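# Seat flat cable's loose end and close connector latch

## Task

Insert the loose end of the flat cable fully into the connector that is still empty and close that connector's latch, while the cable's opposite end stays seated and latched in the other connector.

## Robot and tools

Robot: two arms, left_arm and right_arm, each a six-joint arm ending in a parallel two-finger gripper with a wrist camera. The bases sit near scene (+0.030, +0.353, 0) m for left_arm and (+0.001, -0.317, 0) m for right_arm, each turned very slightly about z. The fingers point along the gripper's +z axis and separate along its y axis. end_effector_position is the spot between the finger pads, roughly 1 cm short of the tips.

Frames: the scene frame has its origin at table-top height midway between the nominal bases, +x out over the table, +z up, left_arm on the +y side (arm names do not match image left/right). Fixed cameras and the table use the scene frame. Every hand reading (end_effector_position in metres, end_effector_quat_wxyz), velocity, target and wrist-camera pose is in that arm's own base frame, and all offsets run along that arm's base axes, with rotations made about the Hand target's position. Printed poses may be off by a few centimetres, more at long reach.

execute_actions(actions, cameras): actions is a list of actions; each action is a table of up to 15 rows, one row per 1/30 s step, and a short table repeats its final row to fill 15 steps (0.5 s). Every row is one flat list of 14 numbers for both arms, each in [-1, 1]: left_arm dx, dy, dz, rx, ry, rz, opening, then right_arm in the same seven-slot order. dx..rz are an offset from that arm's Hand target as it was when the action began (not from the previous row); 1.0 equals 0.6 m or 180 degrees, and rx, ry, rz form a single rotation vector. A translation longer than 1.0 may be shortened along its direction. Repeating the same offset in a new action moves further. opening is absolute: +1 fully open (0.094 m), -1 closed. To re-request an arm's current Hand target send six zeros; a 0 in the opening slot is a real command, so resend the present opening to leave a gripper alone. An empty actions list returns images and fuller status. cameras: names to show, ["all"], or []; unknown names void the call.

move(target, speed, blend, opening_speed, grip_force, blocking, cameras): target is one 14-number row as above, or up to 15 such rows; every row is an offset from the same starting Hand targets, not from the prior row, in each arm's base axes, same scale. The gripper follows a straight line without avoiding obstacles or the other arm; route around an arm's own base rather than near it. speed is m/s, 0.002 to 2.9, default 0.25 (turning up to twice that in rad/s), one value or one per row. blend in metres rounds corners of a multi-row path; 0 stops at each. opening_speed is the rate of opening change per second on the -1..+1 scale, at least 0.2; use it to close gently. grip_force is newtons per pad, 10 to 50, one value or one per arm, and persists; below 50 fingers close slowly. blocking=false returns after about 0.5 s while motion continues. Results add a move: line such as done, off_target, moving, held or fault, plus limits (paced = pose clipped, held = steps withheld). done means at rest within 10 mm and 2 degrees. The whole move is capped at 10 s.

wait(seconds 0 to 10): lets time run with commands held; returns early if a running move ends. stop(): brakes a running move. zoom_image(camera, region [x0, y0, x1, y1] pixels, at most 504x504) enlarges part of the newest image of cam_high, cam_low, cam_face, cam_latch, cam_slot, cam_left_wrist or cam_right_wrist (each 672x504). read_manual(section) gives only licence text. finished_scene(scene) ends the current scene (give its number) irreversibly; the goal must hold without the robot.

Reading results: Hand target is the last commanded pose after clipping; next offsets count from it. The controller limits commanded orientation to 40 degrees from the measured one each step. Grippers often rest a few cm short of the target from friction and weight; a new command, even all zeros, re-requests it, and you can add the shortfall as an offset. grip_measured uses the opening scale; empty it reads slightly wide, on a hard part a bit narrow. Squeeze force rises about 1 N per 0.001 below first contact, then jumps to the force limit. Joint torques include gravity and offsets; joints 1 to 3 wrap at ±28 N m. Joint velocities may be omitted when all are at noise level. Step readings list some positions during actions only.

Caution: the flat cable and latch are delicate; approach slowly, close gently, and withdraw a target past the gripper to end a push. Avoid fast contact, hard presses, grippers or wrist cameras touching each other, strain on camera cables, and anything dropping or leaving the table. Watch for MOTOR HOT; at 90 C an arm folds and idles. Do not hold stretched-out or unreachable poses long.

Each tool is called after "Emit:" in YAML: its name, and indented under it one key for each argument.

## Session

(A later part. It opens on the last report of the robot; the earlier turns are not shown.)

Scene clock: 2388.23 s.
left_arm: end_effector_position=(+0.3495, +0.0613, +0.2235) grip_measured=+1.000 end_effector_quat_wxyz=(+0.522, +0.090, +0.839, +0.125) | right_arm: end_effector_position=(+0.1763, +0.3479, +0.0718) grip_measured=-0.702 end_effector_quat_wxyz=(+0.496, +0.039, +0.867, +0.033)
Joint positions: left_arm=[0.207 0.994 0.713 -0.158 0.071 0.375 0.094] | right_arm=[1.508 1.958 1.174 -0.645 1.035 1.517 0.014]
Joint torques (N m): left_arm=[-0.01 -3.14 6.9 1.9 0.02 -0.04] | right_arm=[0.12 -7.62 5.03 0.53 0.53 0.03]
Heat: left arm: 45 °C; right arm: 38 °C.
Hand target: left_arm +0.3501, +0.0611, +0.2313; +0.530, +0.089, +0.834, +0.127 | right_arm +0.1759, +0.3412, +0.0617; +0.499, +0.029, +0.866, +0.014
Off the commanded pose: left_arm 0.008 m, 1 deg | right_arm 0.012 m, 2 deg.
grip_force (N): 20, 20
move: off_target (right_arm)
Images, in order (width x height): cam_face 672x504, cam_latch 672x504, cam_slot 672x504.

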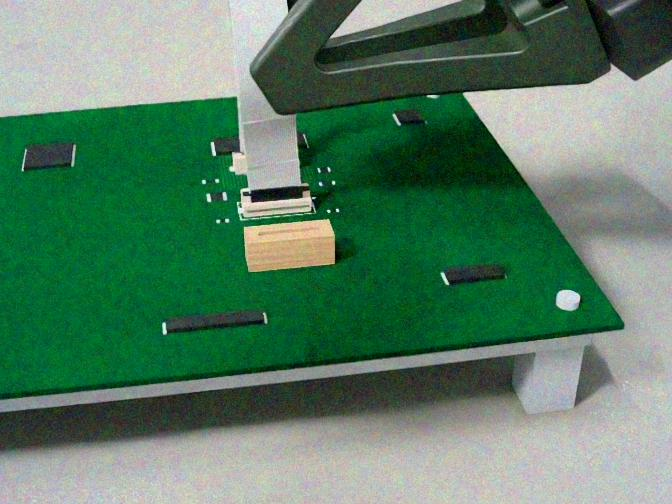

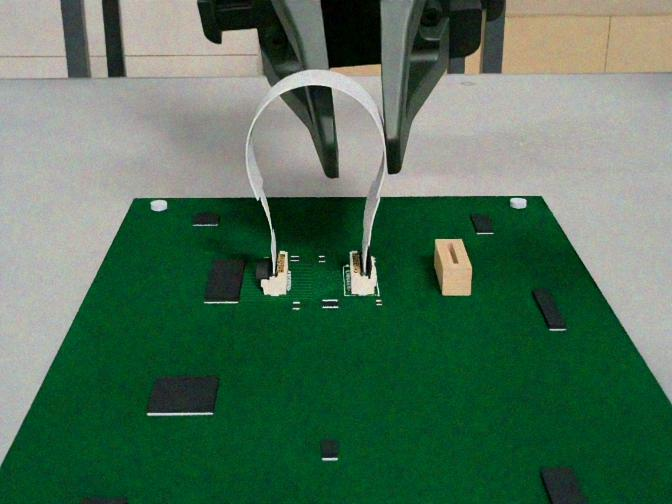

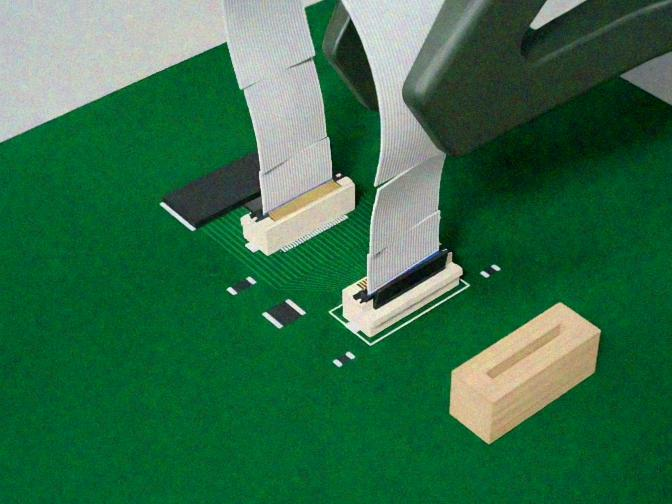

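Emit:
move:
  target: [0,0,0,0,0,0,1, 0,0,0,0,0,0,-0.55]
  opening_speed: 0.2

Emit:
move:
  target: [0,0,0,0,0,0,1, 0.0117,0.004,0,0,-0.022,0,-0.55]
  speed: 0.02
  cameras: ["cam_latch","cam_slot","cam_face"]

Scene clock: 2424.37 s.
left_arm: end_effector_position=(+0.3495, +0.0613, +0.2235) grip_measured=+1.000 end_effector_quat_wxyz=(+0.522, +0.090, +0.839, +0.125) | right_arm: end_effector_position=(+0.1763, +0.3479, +0.0718) grip_measured=-0.552 end_effector_quat_wxyz=(+0.496, +0.039, +0.867, +0.033)
Joint positions: left_arm=[0.207 0.994 0.713 -0.158 0.071 0.375 0.094] | right_arm=[1.508 1.958 1.174 -0.645 1.035 1.517 0.021]
Joint torques (N m): left_arm=[-0.01 -3.14 6.87 1.89 0.02 -0.05] | right_arm=[0.12 -7.58 5 0.56 0.58 0.03]
Heat: left arm: 45 °C; right arm: 38 °C.
Hand target: left_arm +0.3501, +0.0611, +0.2313; +0.530, +0.089, +0.834, +0.127 | right_arm +0.1759, +0.3412, +0.0616; +0.499, +0.029, +0.866, +0.014
Off the commanded pose: left_arm 0.008 m, 1 deg | right_arm 0.012 m, 2 deg.
grip_force (N): 20, 20
move: off_target (right_arm)

Scene clock: 2426.53 s.
left_arm: end_effector_position=(+0.3495, +0.0613, +0.2235) grip_measured=+1.000 end_effector_quat_wxyz=(+0.522, +0.090, +0.839, +0.125) | right_arm: end_effector_position=(+0.1811, +0.3503, +0.0695) grip_measured=-0.552 end_effector_quat_wxyz=(+0.519, +0.039, +0.853, +0.032)
Joint positions: left_arm=[0.207 0.994 0.713 -0.158 0.071 0.375 0.094] | right_arm=[1.508 1.987 1.166 -0.597 1.088 1.505 0.021]
Joint torques (N m): left_arm=[-0.01 -3.15 6.9 1.89 0.02 -0.04] | right_arm=[-0.12 -7.8 4.68 0.74 0.72 -0.05]
Heat: left arm: 45 °C; right arm: 38 °C.
Hand target: left_arm +0.3501, +0.0611, +0.2313; +0.530, +0.089, +0.834, +0.127 | right_arm +0.1829, +0.3436, +0.0616; +0.529, +0.028, +0.848, +0.015
Off the commanded pose: left_arm 0.008 m, 1 deg | right_arm 0.011 m, 3 deg.
grip_force (N): 20, 20
move: off_target (right_arm)
Images, in order (width x height): cam_face 672x504, cam_latch 672x504, cam_slot 672x504.

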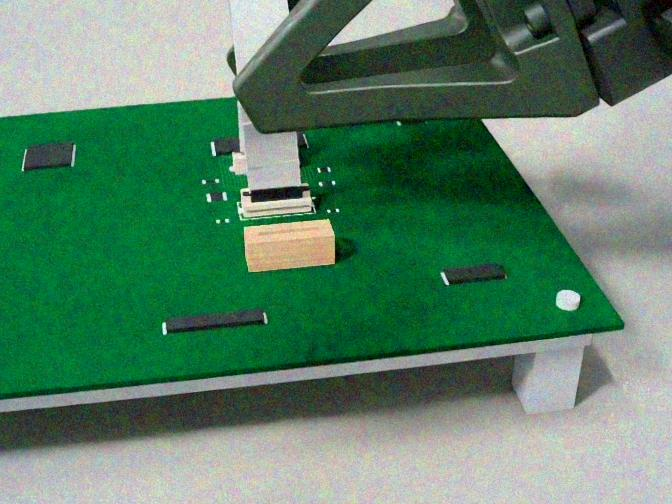

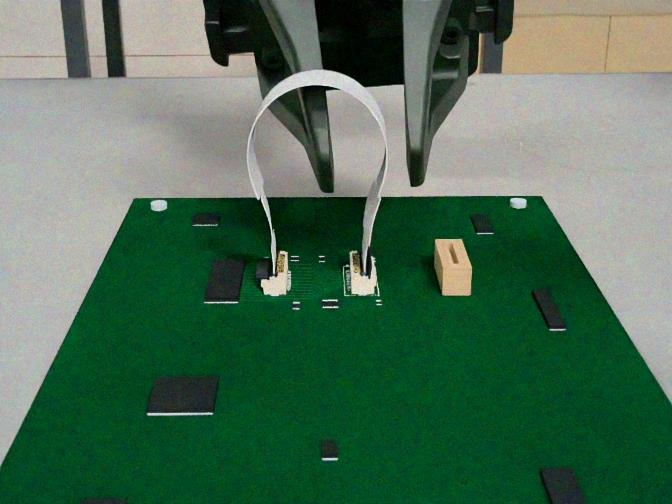

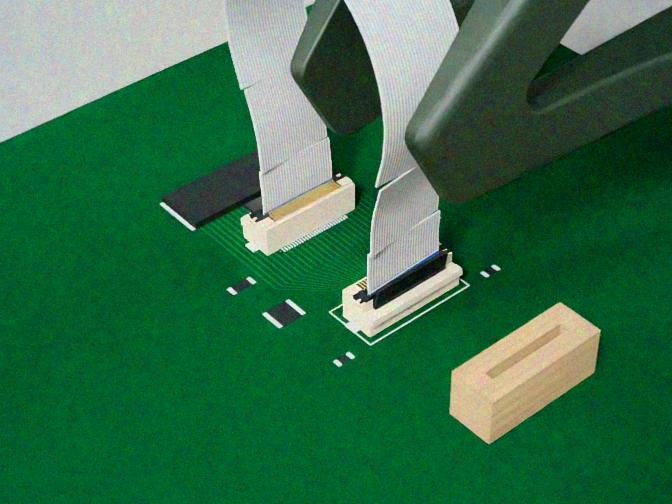

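Emit:
move:
  target: [0,0,0,0,0,0,1, 0.004,-0.002,-0.022,0,0,0,-0.55]
  speed: 0.03
  cameras: ["cam_latch","cam_slot","cam_face"]

Scene clock: 2434.67 s.
left_arm: end_effector_position=(+0.3495, +0.0613, +0.2235) grip_measured=+1.000 end_effector_quat_wxyz=(+0.522, +0.090, +0.839, +0.125) | right_arm: end_effector_position=(+0.1812, +0.3505, +0.0561) grip_measured=-0.552 end_effector_quat_wxyz=(+0.520, +0.035, +0.853, +0.034)
Joint positions: left_arm=[0.207 0.994 0.713 -0.158 0.071 0.375 0.094] | right_arm=[1.508 2.013 1.138 -0.531 1.089 1.491 0.021]
Joint torques (N m): left_arm=[-0.01 -3.14 6.9 1.89 0.02 -0.05] | right_arm=[-0.84 -8.1 4.51 0.7 0.7 -0.07]
Heat: left arm: 45 °C; right arm: 38 °C.
Hand target: left_arm +0.3501, +0.0611, +0.2313; +0.530, +0.089, +0.834, +0.127 | right_arm +0.1853, +0.3425, +0.0485; +0.529, +0.028, +0.848, +0.015
Off the commanded pose: left_arm 0.008 m, 1 deg | right_arm 0.012 m, 3 deg.
grip_force (N): 20, 20
move: off_target (right_arm)
Images, in order (width x height): cam_face 672x504, cam_latch 672x504, cam_slot 672x504.

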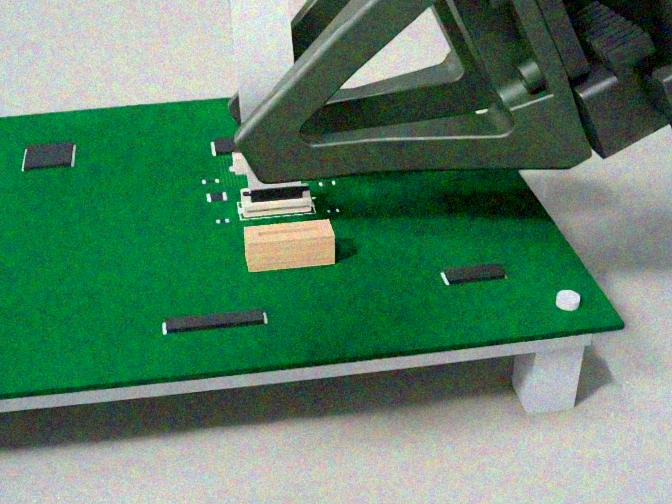

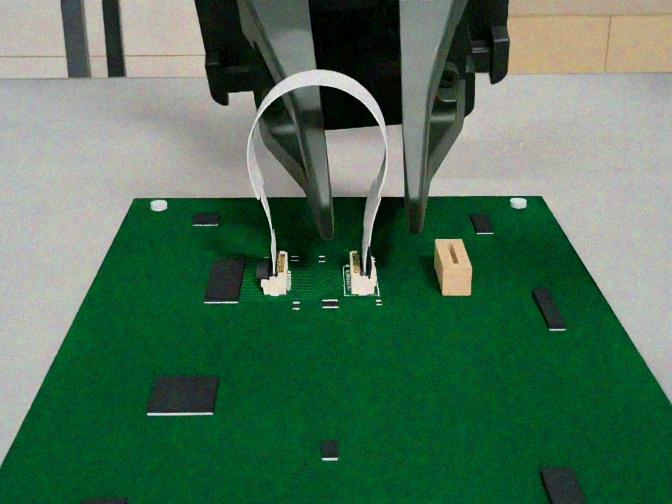

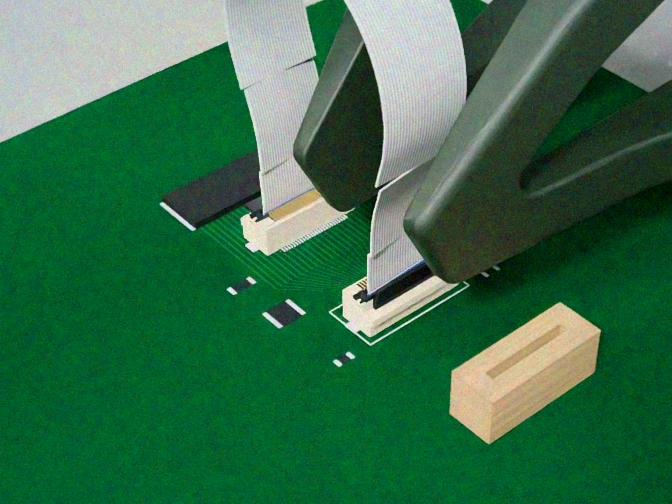

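Emit:
move:
  target: [0,0,0,0,0,0,1, 0.003,-0.004,-0.0115,0,0,0,-0.55]
  speed: 0.02
  cameras: ["cam_latch","cam_slot","cam_face"]

Emit:
zoom_image:
  camera: "cam_latch"
  region: [310, 190, 440, 300]

Scene clock: 2466.60 s.
left_arm: end_effector_position=(+0.3495, +0.0613, +0.2235) grip_measured=+1.000 end_effector_quat_wxyz=(+0.522, +0.090, +0.839, +0.125) | right_arm: end_effector_position=(+0.1837, +0.3481, +0.0495) grip_measured=-0.552 end_effector_quat_wxyz=(+0.521, +0.036, +0.852, +0.033)
Joint positions: left_arm=[0.207 0.994 0.713 -0.158 0.071 0.375 0.094] | right_arm=[1.501 2.02 1.115 -0.488 1.089 1.477 0.021]
Joint torques (N m): left_arm=[-0.01 -3.14 6.9 1.89 0.02 -0.05] | right_arm=[-0.46 -7.98 4.25 0.74 0.7 -0.04]
Heat: left arm: 45 °C; right arm: 37 °C.
Hand target: left_arm +0.3501, +0.0611, +0.2313; +0.530, +0.089, +0.834, +0.127 | right_arm +0.1871, +0.3401, +0.0416; +0.529, +0.028, +0.848, +0.015
Off the commanded pose: left_arm 0.008 m, 1 deg | right_arm 0.012 m, 2 deg.
grip_force (N): 20, 20
move: off_target (right_arm)
Images, in order (width x height): cam_face 672x504, cam_latch 672x504, cam_slot 672x504.

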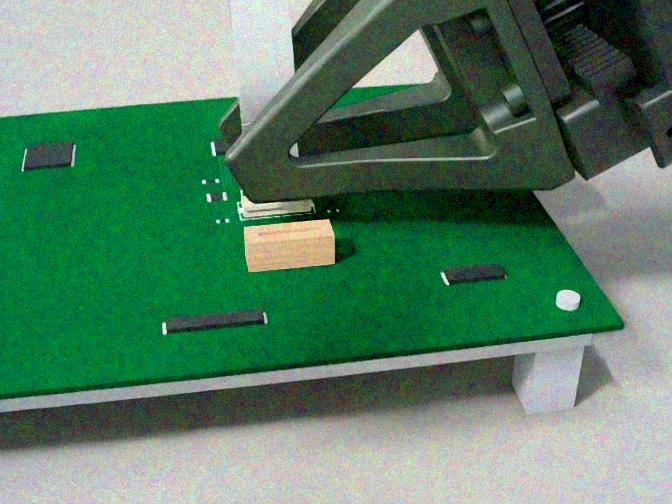

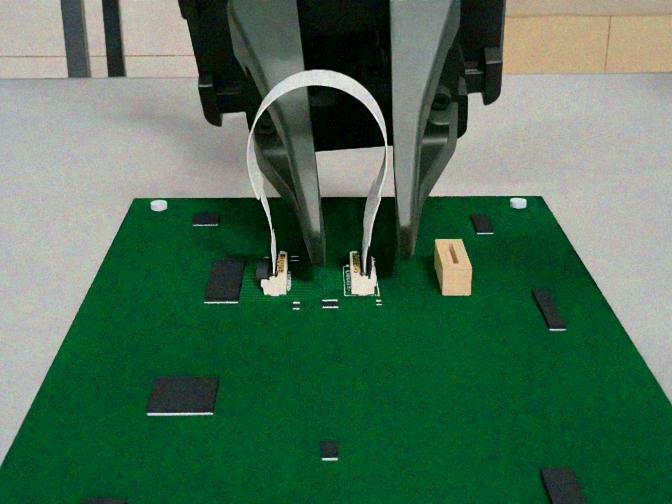

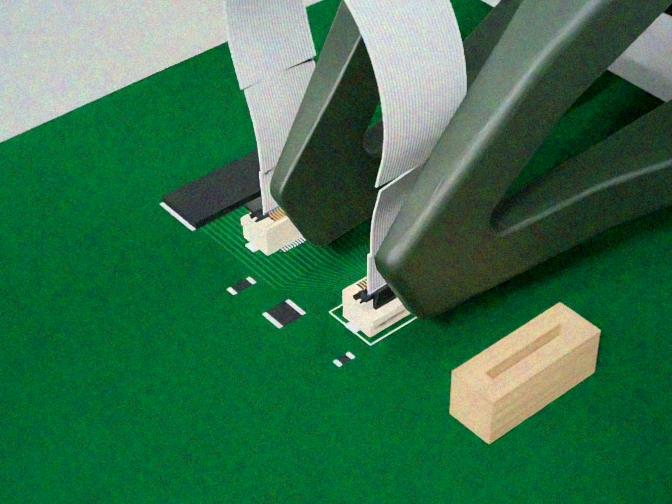

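Scaled by 3.877 from the camera's 672x504 image, which has a finer 960x720 frame.

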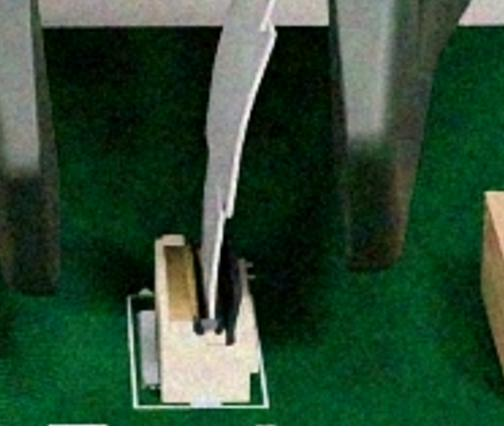

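Emit:
move:
  target: [0,0,0,0,0,0,1, 0,0,0,-0.035,0,0,-0.55]
  speed: 0.02
  cameras: ["cam_latch"]

Emit:
zoom_image:
  camera: "cam_latch"
  region: [310, 190, 440, 300]

Scene clock: 2485.77 s.
left_arm: end_effector_position=(+0.3495, +0.0613, +0.2235) grip_measured=+1.000 end_effector_quat_wxyz=(+0.522, +0.090, +0.839, +0.125) | right_arm: end_effector_position=(+0.1837, +0.3438, +0.0426) grip_measured=-0.552 end_effector_quat_wxyz=(+0.521, +0.009, +0.854, -0.007)
Joint positions: left_arm=[0.207 0.994 0.713 -0.158 0.071 0.375 0.094] | right_arm=[1.501 2.062 1.154 -0.574 1.094 1.469 0.021]
Joint torques (N m): left_arm=[-0.01 -3.14 6.89 1.89 0.02 -0.04] | right_arm=[-0.53 -7.91 7.6 0.11 0.72 -0.04]
Heat: left arm: 45 °C; right arm: 37 °C.
Hand target: left_arm +0.3501, +0.0611, +0.2313; +0.530, +0.089, +0.834, +0.127 | right_arm +0.1871, +0.3401, +0.0416; +0.530, -0.001, +0.848, -0.031
Off the commanded pose: left_arm 0.008 m, 1 deg | right_arm 0.005 m, 3 deg.
grip_force (N): 20, 20
move: off_target (right_arm)
Images, in order (width x height): cam_latch 672x504.

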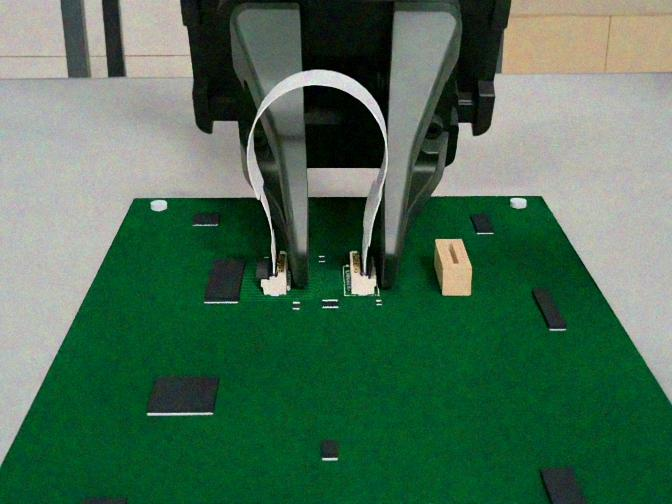

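Scaled by 3.877 from the camera's 672x504 image, which has a finer 960x720 frame.

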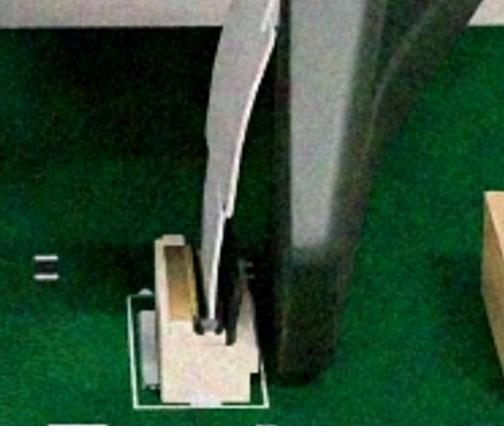

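Emit:
move:
  target: [0,0,0,0,0,0,1, 0,0.004,0.010,0,0,0,-0.55]
  speed: 0.015
  cameras: ["cam_latch"]

Emit:
zoom_image:
  camera: "cam_latch"
  region: [310, 190, 440, 300]

Scene clock: 2497.40 s.
left_arm: end_effector_position=(+0.3495, +0.0613, +0.2235) grip_measured=+1.000 end_effector_quat_wxyz=(+0.522, +0.090, +0.839, +0.125) | right_arm: end_effector_position=(+0.1838, +0.3414, +0.0457) grip_measured=-0.552 end_effector_quat_wxyz=(+0.521, +0.001, +0.853, -0.021)
Joint positions: left_arm=[0.207 0.994 0.713 -0.158 0.071 0.375 0.094] | right_arm=[1.501 2.062 1.169 -0.62 1.097 1.468 0.021]
Joint torques (N m): left_arm=[-0.02 -3.14 6.9 1.89 0.01 -0.04] | right_arm=[-0.58 -8.25 8.12 0.23 0.72 0.03]
Heat: left arm: 45 °C; right arm: 37 °C.
Hand target: left_arm +0.3501, +0.0611, +0.2313; +0.530, +0.089, +0.834, +0.127 | right_arm +0.1871, +0.3425, +0.0476; +0.530, -0.001, +0.848, -0.031
Off the commanded pose: left_arm 0.008 m, 1 deg | right_arm 0.004 m, 2 deg.
grip_force (N): 20, 20
move: done
Images, in order (width x height): cam_latch 672x504.

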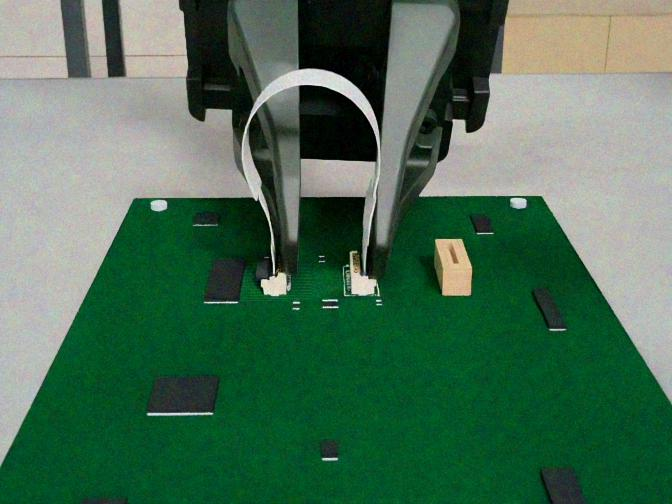

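Scaled by 3.877 from the camera's 672x504 image, which has a finer 960x720 frame.

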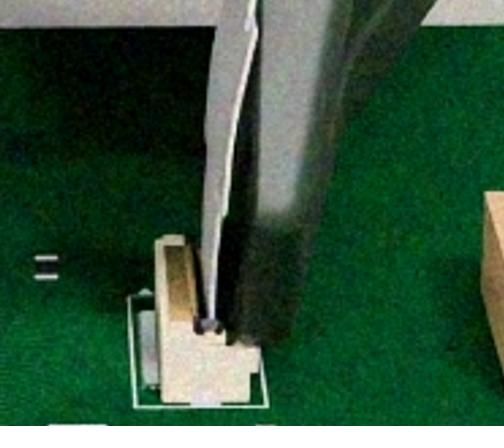

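Emit:
move:
  target: [0,0,0,0,0,0,1, 0,0.010,0.004,0,0,0,-0.55]
  speed: 0.015
  cameras: ["cam_latch","cam_slot"]

Emit:
zoom_image:
  camera: "cam_latch"
  region: [310, 190, 440, 300]

Scene clock: 2505.03 s.
left_arm: end_effector_position=(+0.3495, +0.0613, +0.2235) grip_measured=+1.000 end_effector_quat_wxyz=(+0.522, +0.090, +0.839, +0.125) | right_arm: end_effector_position=(+0.1841, +0.3460, +0.0490) grip_measured=-0.552 end_effector_quat_wxyz=(+0.521, -0.001, +0.853, -0.023)
Joint positions: left_arm=[0.207 0.994 0.713 -0.158 0.071 0.375 0.094] | right_arm=[1.501 2.072 1.2 -0.648 1.097 1.468 0.021]
Joint torques (N m): left_arm=[-0.01 -3.14 6.89 1.88 0.02 -0.04] | right_arm=[-0.34 -8.2 8.51 0.28 0.72 0.06]
Heat: left arm: 45 °C; right arm: 37 °C.
Hand target: left_arm +0.3501, +0.0611, +0.2313; +0.530, +0.089, +0.834, +0.127 | right_arm +0.1871, +0.3484, +0.0499; +0.530, -0.001, +0.848, -0.031
Off the commanded pose: left_arm 0.008 m, 1 deg | right_arm 0.004 m, 1 deg.
grip_force (N): 20, 20
move: done
Images, in order (width x height): cam_latch 672x504, cam_slot 672x504.

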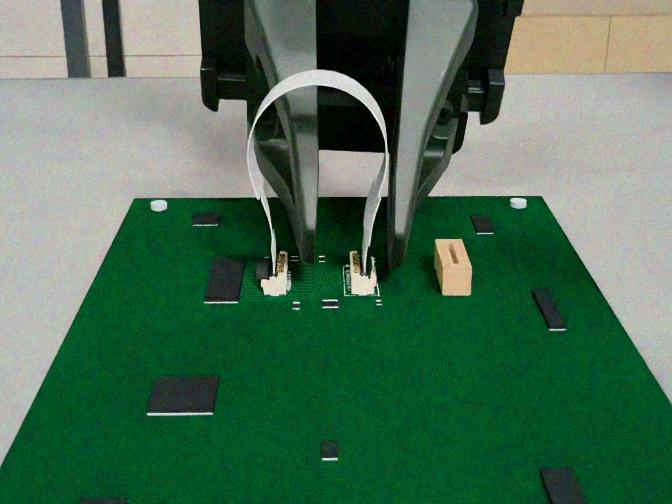

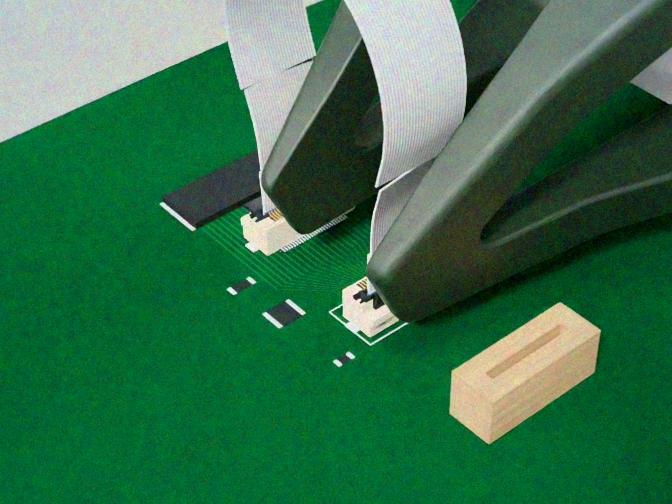

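Scaled by 3.877 from the camera's 672x504 image, which has a finer 960x720 frame.

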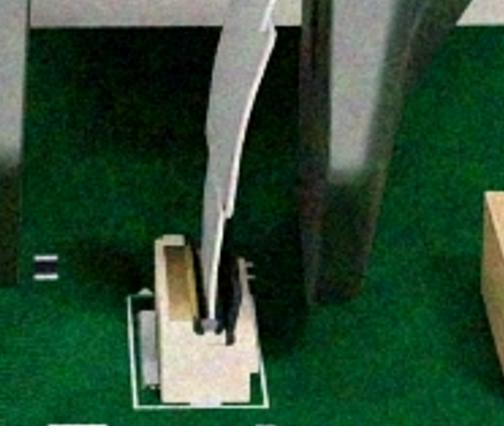

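Emit:
move:
  target: [0,0,0,0,0,0,1, 0,0.006,-0.002,0,0,0,-0.55]
  speed: 0.015
  cameras: ["cam_latch"]

Emit:
zoom_image:
  camera: "cam_latch"
  region: [310, 190, 440, 300]

Scene clock: 2515.57 s.
left_arm: end_effector_position=(+0.3495, +0.0613, +0.2235) grip_measured=+1.000 end_effector_quat_wxyz=(+0.522, +0.090, +0.839, +0.125) | right_arm: end_effector_position=(+0.1844, +0.3497, +0.0479) grip_measured=-0.552 end_effector_quat_wxyz=(+0.521, -0.001, +0.853, -0.024)
Joint positions: left_arm=[0.207 0.994 0.713 -0.158 0.071 0.375 0.094] | right_arm=[1.501 2.086 1.218 -0.653 1.097 1.468 0.021]
Joint torques (N m): left_arm=[-0.02 -3.14 6.89 1.9 0.02 -0.04] | right_arm=[-0.21 -8.27 8.39 0.3 0.7 0.07]
Heat: left arm: 45 °C; right arm: 37 °C.
Hand target: left_arm +0.3501, +0.0611, +0.2313; +0.530, +0.089, +0.834, +0.127 | right_arm +0.1871, +0.3521, +0.0487; +0.530, -0.001, +0.848, -0.031
Off the commanded pose: left_arm 0.008 m, 1 deg | right_arm 0.004 m, 1 deg.
grip_force (N): 20, 20
move: done
Images, in order (width x height): cam_latch 672x504.

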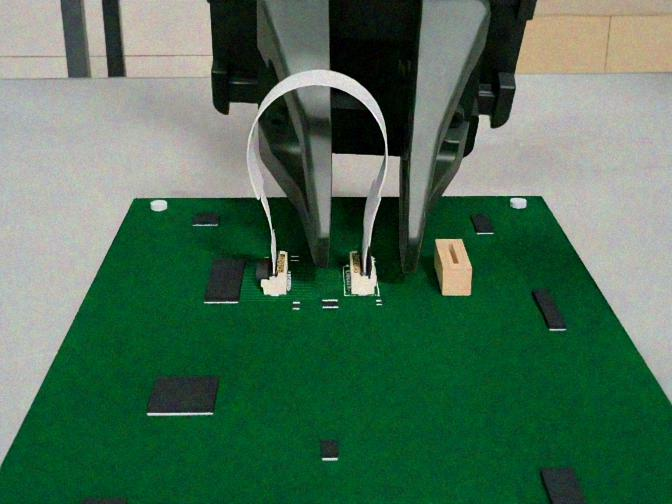

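Scaled by 3.877 from the camera's 672x504 image, which has a finer 960x720 frame.

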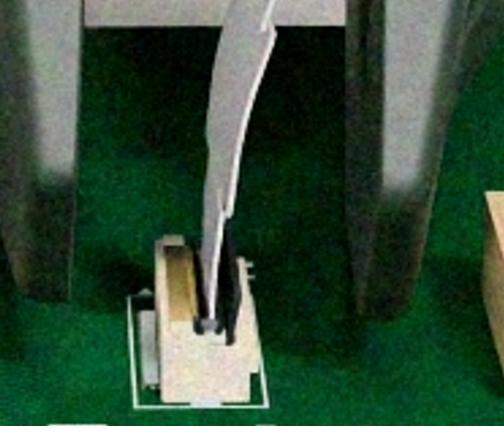

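Emit:
zoom_image:
  camera: "cam_latch"
  region: [325, 220, 425, 295]

Emit:
execute_actions:
  actions: []
  cameras: ["cam_face","cam_slot"]

Emit:
zoom_image:
  camera: "cam_face"
  region: [215, 120, 335, 220]

Emit:
zoom_image:
  camera: "cam_slot"
  region: [330, 180, 480, 350]

Scaled by 5.040 from the camera's 672x504 image, which has a finer 960x720 frame.

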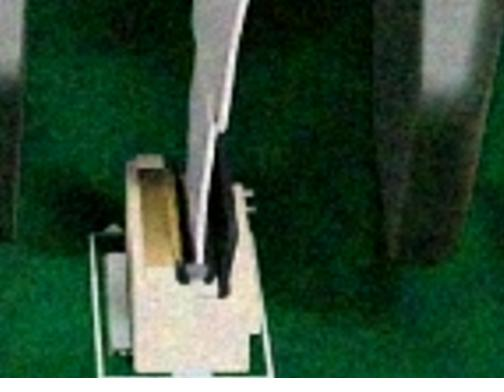

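Scene clock: 2527.83 s.
left_arm: end_effector_position=(+0.3495, +0.0613, +0.2235) grip_measured=+1.000 end_effector_quat_wxyz=(+0.522, +0.090, +0.839, +0.125) | right_arm: end_effector_position=(+0.1844, +0.3496, +0.0479) grip_measured=-0.552 end_effector_quat_wxyz=(+0.521, -0.001, +0.853, -0.024)
Joint positions: left_arm=[0.207 0.994 0.713 -0.158 0.071 0.375 0.094] | right_arm=[1.501 2.086 1.218 -0.654 1.097 1.468 0.021]
Joint velocities: within noise
Joint torques (N m): left_arm=[-0.02 -3.14 6.87 1.89 0.02 -0.04] | right_arm=[-0.16 -8.42 8.49 0.24 0.68 0.07]
Heat: left arm: 45 °C; right arm: 37 °C.
Hand target: left_arm +0.3501, +0.0611, +0.2313; +0.530, +0.089, +0.834, +0.127 | right_arm +0.1871, +0.3521, +0.0487; +0.530, -0.001, +0.848, -0.031
Tool commands: left_gripper/opening=+1.0 right_gripper/opening=-0.55
Off the commanded pose: left_arm 0.008 m, 1 deg | right_arm 0.004 m, 1 deg.
grip_force (N): 20, 20
Images, in order (width x height): cam_face 672x504, cam_slot 672x504.

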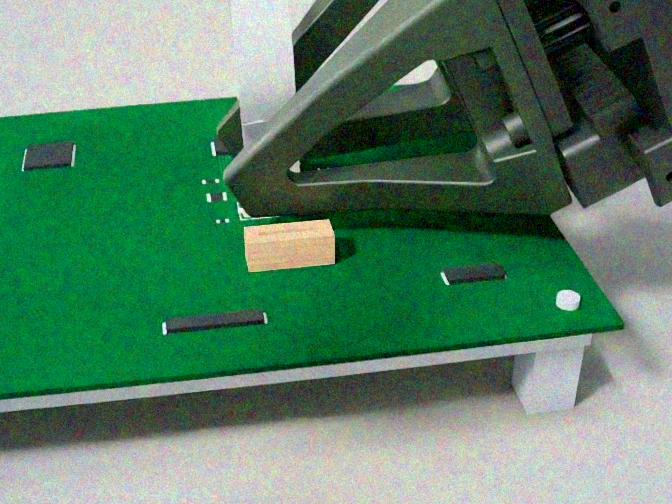

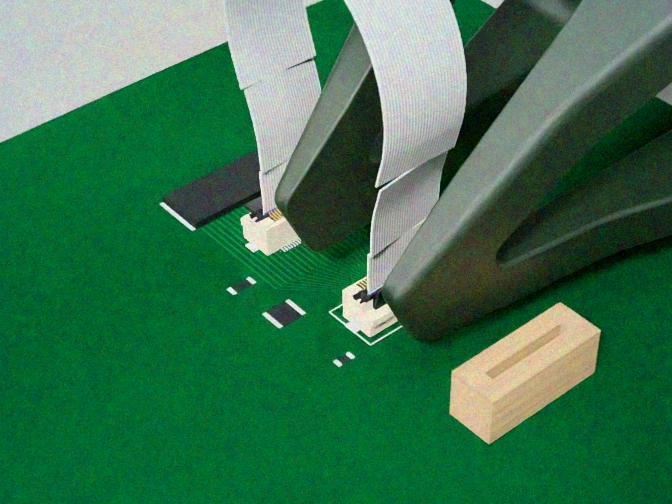

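Scaled by 4.200 from the camera's 672x504 image, which has a finer 960x720 frame.

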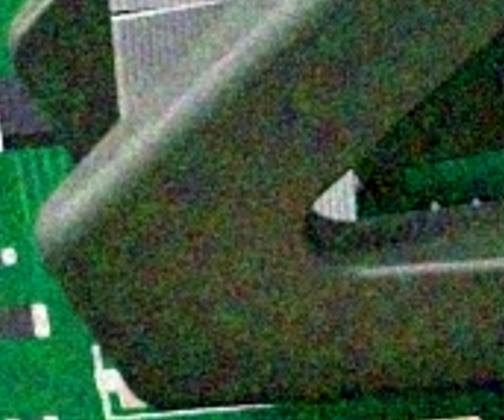

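Scaled by 2.965 from the camera's 672x504 image, which has a finer 960x720 frame.

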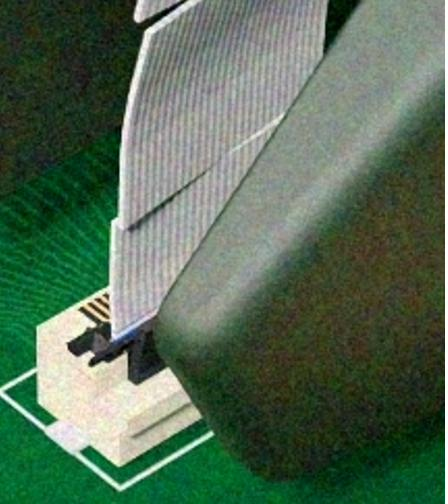

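Emit:
move:
  target: [0,0,0,0,0,0,1, 0.004,-0.001,0.005,0,0,0,-0.55]
  speed: 0.015
  cameras: ["cam_latch","cam_face"]

Emit:
zoom_image:
  camera: "cam_latch"
  region: [310, 190, 440, 300]

Scene clock: 2542.73 s.
left_arm: end_effector_position=(+0.3495, +0.0613, +0.2235) grip_measured=+1.000 end_effector_quat_wxyz=(+0.522, +0.090, +0.839, +0.125) | right_arm: end_effector_position=(+0.1853, +0.3491, +0.0479) grip_measured=-0.552 end_effector_quat_wxyz=(+0.521, -0.001, +0.853, -0.025)
Joint positions: left_arm=[0.207 0.994 0.713 -0.158 0.071 0.375 0.094] | right_arm=[1.498 2.086 1.218 -0.654 1.097 1.466 0.021]
Joint torques (N m): left_arm=[-0.01 -3.14 6.9 1.89 0.01 -0.04] | right_arm=[-0.76 -9.17 8.12 0.3 0.73 -0.04]
Heat: left arm: 45 °C; right arm: 37 °C.
Hand target: left_arm +0.3501, +0.0611, +0.2313; +0.530, +0.089, +0.834, +0.127 | right_arm +0.1895, +0.3515, +0.0517; +0.530, -0.001, +0.848, -0.031
Off the commanded pose: left_arm 0.008 m, 1 deg | right_arm 0.006 m, 1 deg.
grip_force (N): 20, 20
move: done
Images, in order (width x height): cam_face 672x504, cam_latch 672x504.

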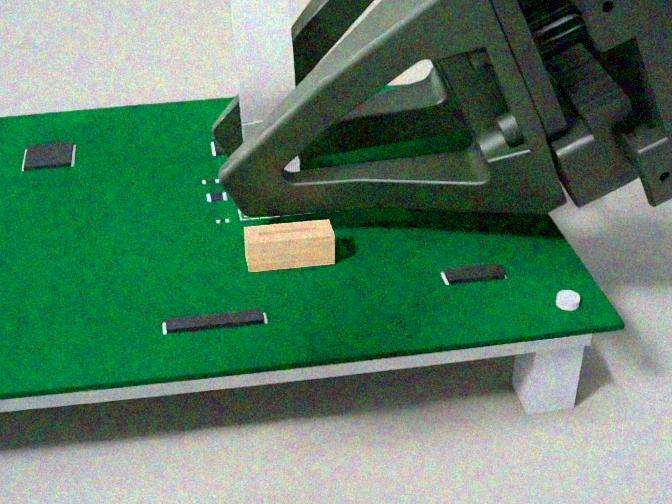

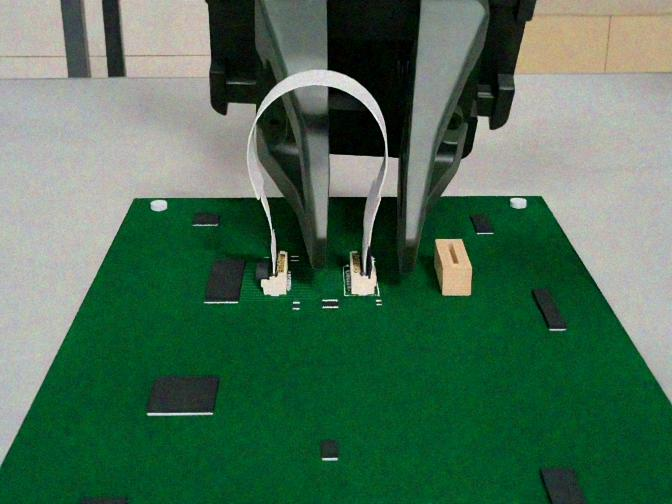

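Scaled by 3.877 from the camera's 672x504 image, which has a finer 960x720 frame.

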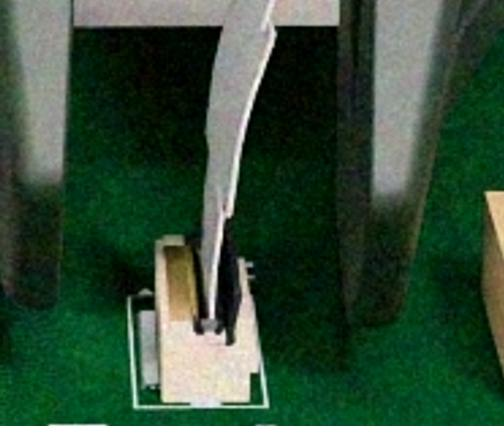

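Emit:
move:
  target: [0,0,0,0,0,0,1, 0.002,0,0.005,0,0,0,-0.55]
  speed: 0.015
  cameras: []

Scene clock: 2547.73 s.
left_arm: end_effector_position=(+0.3495, +0.0613, +0.2235) grip_measured=+1.000 end_effector_quat_wxyz=(+0.522, +0.090, +0.839, +0.125) | right_arm: end_effector_position=(+0.1865, +0.3484, +0.0479) grip_measured=-0.552 end_effector_quat_wxyz=(+0.521, -0.002, +0.853, -0.028)
Joint positions: left_arm=[0.207 0.994 0.713 -0.158 0.071 0.375 0.094] | right_arm=[1.495 2.086 1.218 -0.654 1.097 1.459 0.021]
Joint torques (N m): left_arm=[-0.01 -3.14 6.89 1.88 0.02 -0.04] | right_arm=[-0.43 -9.83 8.51 0.28 0.67 -0.06]
Heat: left arm: 45 °C; right arm: 37 °C.
Hand target: left_arm +0.3501, +0.0611, +0.2313; +0.530, +0.089, +0.834, +0.127 | right_arm +0.1908, +0.3514, +0.0547; +0.530, -0.001, +0.848, -0.031
Off the commanded pose: left_arm 0.008 m, 1 deg | right_arm 0.009 m, 1 deg.
grip_force (N): 20, 20
move: done
No camera images: "cameras" was empty.

Emit:
move:
  target: [0,0,0,0,0,0,1, 0,0.001,0.004,0,0,0,-0.55]
  speed: 0.015
  cameras: ["cam_latch"]

Emit:
zoom_image:
  camera: "cam_latch"
  region: [310, 190, 440, 300]

Scene clock: 2553.97 s.
left_arm: end_effector_position=(+0.3495, +0.0613, +0.2235) grip_measured=+1.000 end_effector_quat_wxyz=(+0.522, +0.090, +0.839, +0.125) | right_arm: end_effector_position=(+0.1864, +0.3471, +0.0479) grip_measured=-0.552 end_effector_quat_wxyz=(+0.520, -0.005, +0.853, -0.032)
Joint positions: left_arm=[0.207 0.994 0.713 -0.158 0.071 0.375 0.094] | right_arm=[1.495 2.086 1.218 -0.662 1.097 1.457 0.021]
Joint torques (N m): left_arm=[-0.01 -3.12 6.89 1.9 0.01 -0.04] | right_arm=[-0.44 -10.14 8.94 0.23 0.71 -0.04]
Heat: left arm: 45 °C; right arm: 37 °C.
Hand target: left_arm +0.3501, +0.0611, +0.2313; +0.530, +0.089, +0.834, +0.127 | right_arm +0.1908, +0.3520, +0.0571; +0.530, -0.001, +0.848, -0.031
Off the commanded pose: left_arm 0.008 m, 1 deg | right_arm 0.011 m, 1 deg.
grip_force (N): 20, 20
move: off_target (right_arm)
Images, in order (width x height): cam_latch 672x504.

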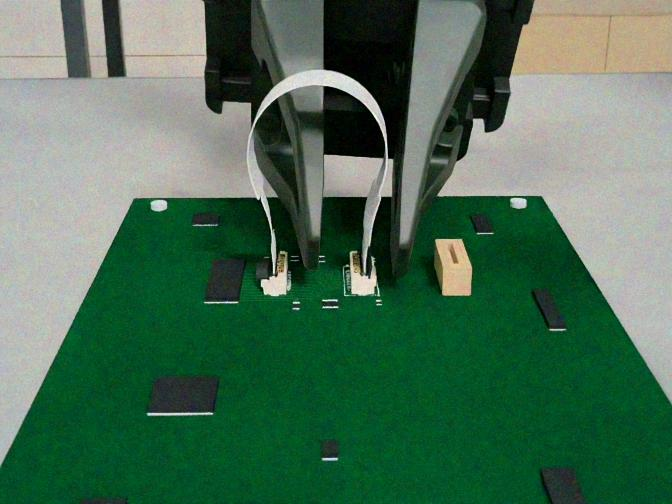

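Scaled by 3.877 from the camera's 672x504 image, which has a finer 960x720 frame.

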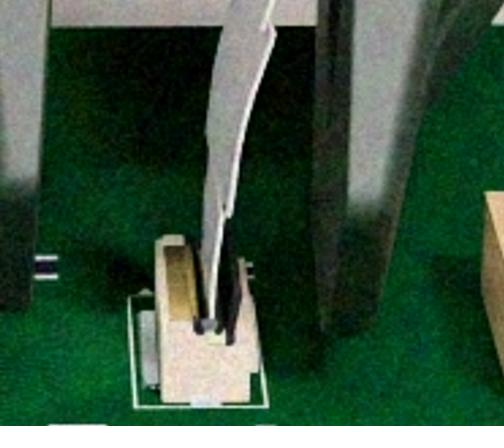

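Emit:
move:
  target: [0,0,0,0,0,0,1, 0,0.005,0.003,0,0,0,-0.55]
  speed: 0.015
  cameras: []

Scene clock: 2560.33 s.
left_arm: end_effector_position=(+0.3495, +0.0613, +0.2235) grip_measured=+1.000 end_effector_quat_wxyz=(+0.522, +0.090, +0.839, +0.125) | right_arm: end_effector_position=(+0.1868, +0.3522, +0.0528) grip_measured=-0.552 end_effector_quat_wxyz=(+0.521, -0.003, +0.853, -0.027)
Joint positions: left_arm=[0.207 0.994 0.713 -0.158 0.071 0.375 0.094] | right_arm=[1.495 2.086 1.242 -0.675 1.097 1.457 0.021]
Joint torques (N m): left_arm=[-0.01 -3.14 6.89 1.89 0.02 -0.04] | right_arm=[-0.61 -9.78 8.55 0.28 0.7 -0.05]
Heat: left arm: 45 °C; right arm: 37 °C.
Hand target: left_arm +0.3501, +0.0611, +0.2313; +0.530, +0.089, +0.834, +0.127 | right_arm +0.1908, +0.3550, +0.0589; +0.530, -0.001, +0.848, -0.031
Off the commanded pose: left_arm 0.008 m, 1 deg | right_arm 0.008 m, 1 deg.
grip_force (N): 20, 20
move: done
No camera images: "cameras" was empty.

Emit:
move:
  target: [0,0,0,0,0,0,1, 0,-0.005,-0.002,0,0,0,-0.55]
  speed: 0.015
  cameras: ["cam_latch","cam_face"]

Emit:
zoom_image:
  camera: "cam_latch"
  region: [310, 190, 440, 300]

Scene clock: 2569.67 s.
left_arm: end_effector_position=(+0.3495, +0.0613, +0.2235) grip_measured=+1.000 end_effector_quat_wxyz=(+0.522, +0.090, +0.839, +0.125) | right_arm: end_effector_position=(+0.1868, +0.3521, +0.0528) grip_measured=-0.552 end_effector_quat_wxyz=(+0.521, -0.003, +0.853, -0.028)
Joint positions: left_arm=[0.207 0.994 0.713 -0.158 0.071 0.375 0.094] | right_arm=[1.495 2.086 1.242 -0.675 1.097 1.457 0.021]
Joint torques (N m): left_arm=[-0.01 -3.15 6.89 1.89 0.02 -0.04] | right_arm=[-0.35 -10.21 6.99 0.37 0.7 -0.04]
Heat: left arm: 45 °C; right arm: 37 °C.
Hand target: left_arm +0.3501, +0.0611, +0.2313; +0.530, +0.089, +0.834, +0.127 | right_arm +0.1908, +0.3520, +0.0577; +0.530, -0.001, +0.848, -0.031
Off the commanded pose: left_arm 0.008 m, 1 deg | right_arm 0.006 m, 1 deg.
grip_force (N): 20, 20
move: done
Images, in order (width x height): cam_face 672x504, cam_latch 672x504.

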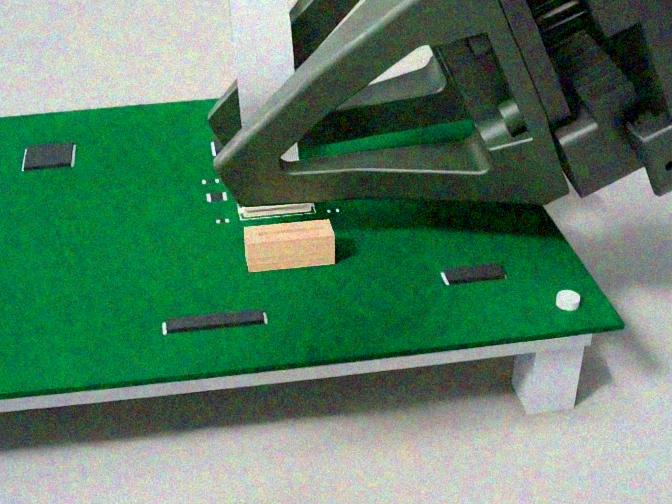

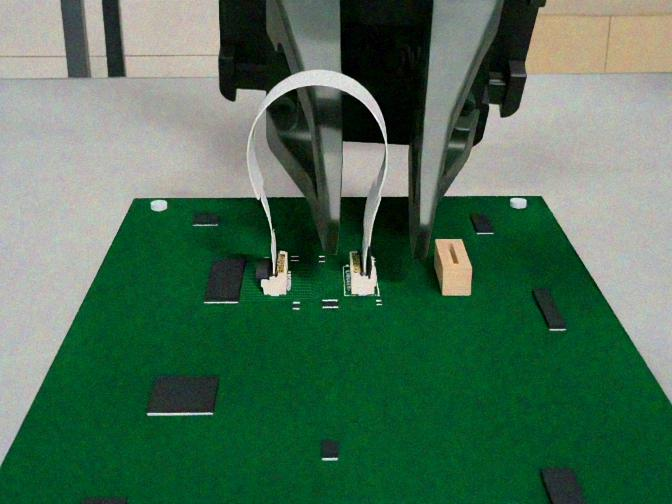

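Scaled by 3.877 from the camera's 672x504 image, which has a finer 960x720 frame.

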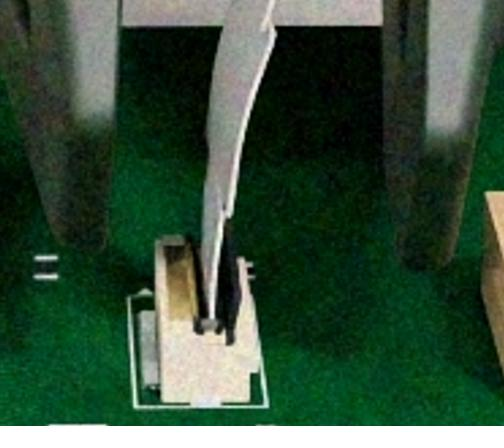

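Emit:
move:
  target: [0,0,0,0,0,0,1, 0,-0.003,0,-0.012,0,0,-0.55]
  speed: 0.015
  cameras: ["cam_latch"]

Emit:
zoom_image:
  camera: "cam_latch"
  region: [310, 190, 440, 300]

Scene clock: 2586.00 s.
left_arm: end_effector_position=(+0.3495, +0.0613, +0.2235) grip_measured=+1.000 end_effector_quat_wxyz=(+0.522, +0.090, +0.839, +0.125) | right_arm: end_effector_position=(+0.1866, +0.3472, +0.0529) grip_measured=-0.552 end_effector_quat_wxyz=(+0.520, -0.011, +0.853, -0.041)
Joint positions: left_arm=[0.207 0.994 0.713 -0.158 0.071 0.375 0.094] | right_arm=[1.495 2.086 1.242 -0.708 1.098 1.457 0.021]
Joint torques (N m): left_arm=[0.01 -3.17 6.9 1.9 0.02 -0.04] | right_arm=[-0.43 -9.1 8.61 0.24 0.71 -0.05]
Heat: left arm: 45 °C; right arm: 37 °C.
Hand target: left_arm +0.3501, +0.0611, +0.2313; +0.530, +0.089, +0.834, +0.127 | right_arm +0.1908, +0.3502, +0.0577; +0.529, -0.011, +0.847, -0.047
Off the commanded pose: left_arm 0.008 m, 1 deg | right_arm 0.007 m, 1 deg.
grip_force (N): 20, 20
move: done
Images, in order (width x height): cam_latch 672x504.

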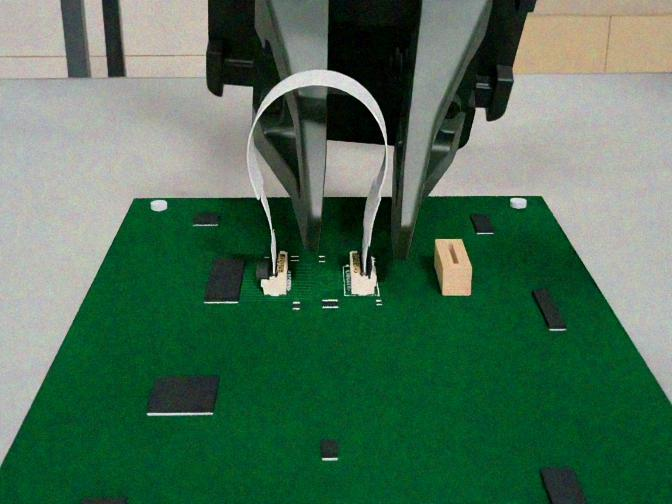

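Scaled by 3.877 from the camera's 672x504 image, which has a finer 960x720 frame.

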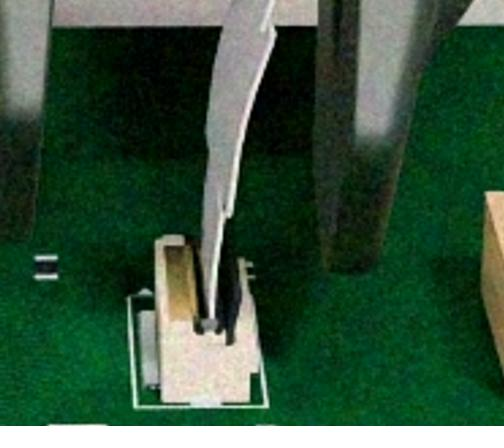

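Emit:
move:
  target: [0,0,0,0,0,0,1, 0,0.003,-0.002,0.0035,0,0,-0.55]
  speed: 0.015
  cameras: []

Scene clock: 2591.77 s.
left_arm: end_effector_position=(+0.3495, +0.0613, +0.2235) grip_measured=+1.000 end_effector_quat_wxyz=(+0.522, +0.090, +0.839, +0.125) | right_arm: end_effector_position=(+0.1866, +0.3471, +0.0529) grip_measured=-0.552 end_effector_quat_wxyz=(+0.520, -0.011, +0.853, -0.042)
Joint positions: left_arm=[0.207 0.994 0.713 -0.158 0.071 0.375 0.094] | right_arm=[1.495 2.086 1.242 -0.708 1.098 1.456 0.021]
Joint torques (N m): left_arm=[-0.01 -3.14 6.89 1.89 0.02 -0.05] | right_arm=[-0.36 -8.91 8.66 0.35 0.73 -0.03]
Heat: left arm: 45 °C; right arm: 37 °C.
Hand target: left_arm +0.3501, +0.0611, +0.2313; +0.530, +0.089, +0.834, +0.127 | right_arm +0.1908, +0.3520, +0.0565; +0.529, -0.008, +0.847, -0.043
Off the commanded pose: left_arm 0.008 m, 1 deg | right_arm 0.007 m, 1 deg.
grip_force (N): 20, 20
move: done
No camera images: "cameras" was empty.

Emit:
move:
  target: [0,0,0,0,0,0,1, 0,0.001,-0.003,0.004,0,0,-0.55]
  speed: 0.015
  cameras: []

Scene clock: 2599.00 s.
left_arm: end_effector_position=(+0.3495, +0.0613, +0.2235) grip_measured=+1.000 end_effector_quat_wxyz=(+0.522, +0.090, +0.839, +0.125) | right_arm: end_effector_position=(+0.1866, +0.3479, +0.0529) grip_measured=-0.552 end_effector_quat_wxyz=(+0.520, -0.010, +0.853, -0.040)
Joint positions: left_arm=[0.207 0.994 0.713 -0.158 0.071 0.375 0.094] | right_arm=[1.495 2.086 1.242 -0.703 1.098 1.456 0.021]
Joint torques (N m): left_arm=[-0.01 -3.12 6.9 1.89 0.01 -0.04] | right_arm=[-0.54 -8.87 7.95 0.53 0.71 -0.02]
Heat: left arm: 45 °C; right arm: 37 °C.
Hand target: left_arm +0.3501, +0.0611, +0.2313; +0.530, +0.089, +0.834, +0.127 | right_arm +0.1908, +0.3526, +0.0547; +0.530, -0.005, +0.847, -0.037
Off the commanded pose: left_arm 0.008 m, 1 deg | right_arm 0.007 m, 1 deg.
grip_force (N): 20, 20
move: done
No camera images: "cameras" was empty.

Emit:
move:
  target: [0,0,0,0,0,0,1, 0,0.001,-0.004,0.003,0,0,-0.55]
  speed: 0.015
  cameras: ["cam_latch"]

Emit:
zoom_image:
  camera: "cam_latch"
  region: [310, 190, 440, 300]

Scene clock: 2605.70 s.
left_arm: end_effector_position=(+0.3495, +0.0613, +0.2235) grip_measured=+1.000 end_effector_quat_wxyz=(+0.522, +0.090, +0.839, +0.125) | right_arm: end_effector_position=(+0.1868, +0.3508, +0.0530) grip_measured=-0.552 end_effector_quat_wxyz=(+0.521, -0.005, +0.853, -0.032)
Joint positions: left_arm=[0.207 0.994 0.713 -0.158 0.071 0.375 0.094] | right_arm=[1.495 2.086 1.242 -0.684 1.098 1.456 0.021]
Joint torques (N m): left_arm=[-0.01 -3.14 6.9 1.89 0.02 -0.04] | right_arm=[-0.53 -8.58 7.34 0.55 0.69 0.01]
Heat: left arm: 45 °C; right arm: 37 °C.
Hand target: left_arm +0.3501, +0.0611, +0.2313; +0.530, +0.089, +0.834, +0.127 | right_arm +0.1908, +0.3532, +0.0523; +0.530, -0.002, +0.848, -0.034
Off the commanded pose: left_arm 0.008 m, 1 deg | right_arm 0.005 m, 1 deg.
grip_force (N): 20, 20
move: done
Images, in order (width x height): cam_latch 672x504.

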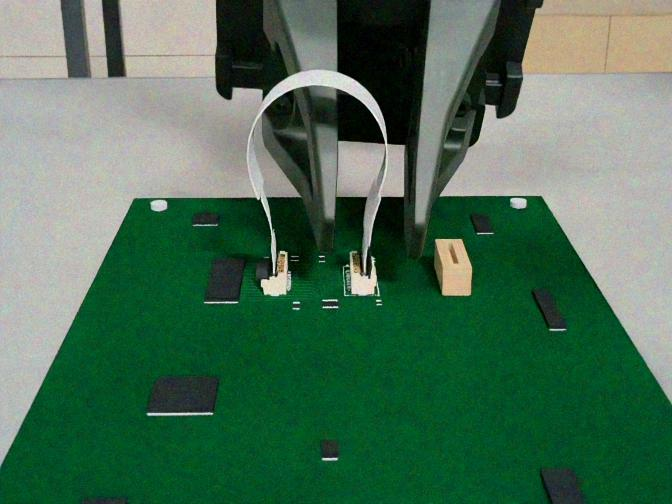

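Scaled by 3.877 from the camera's 672x504 image, which has a finer 960x720 frame.

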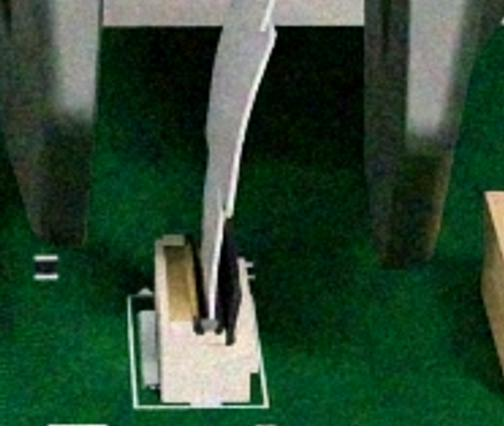

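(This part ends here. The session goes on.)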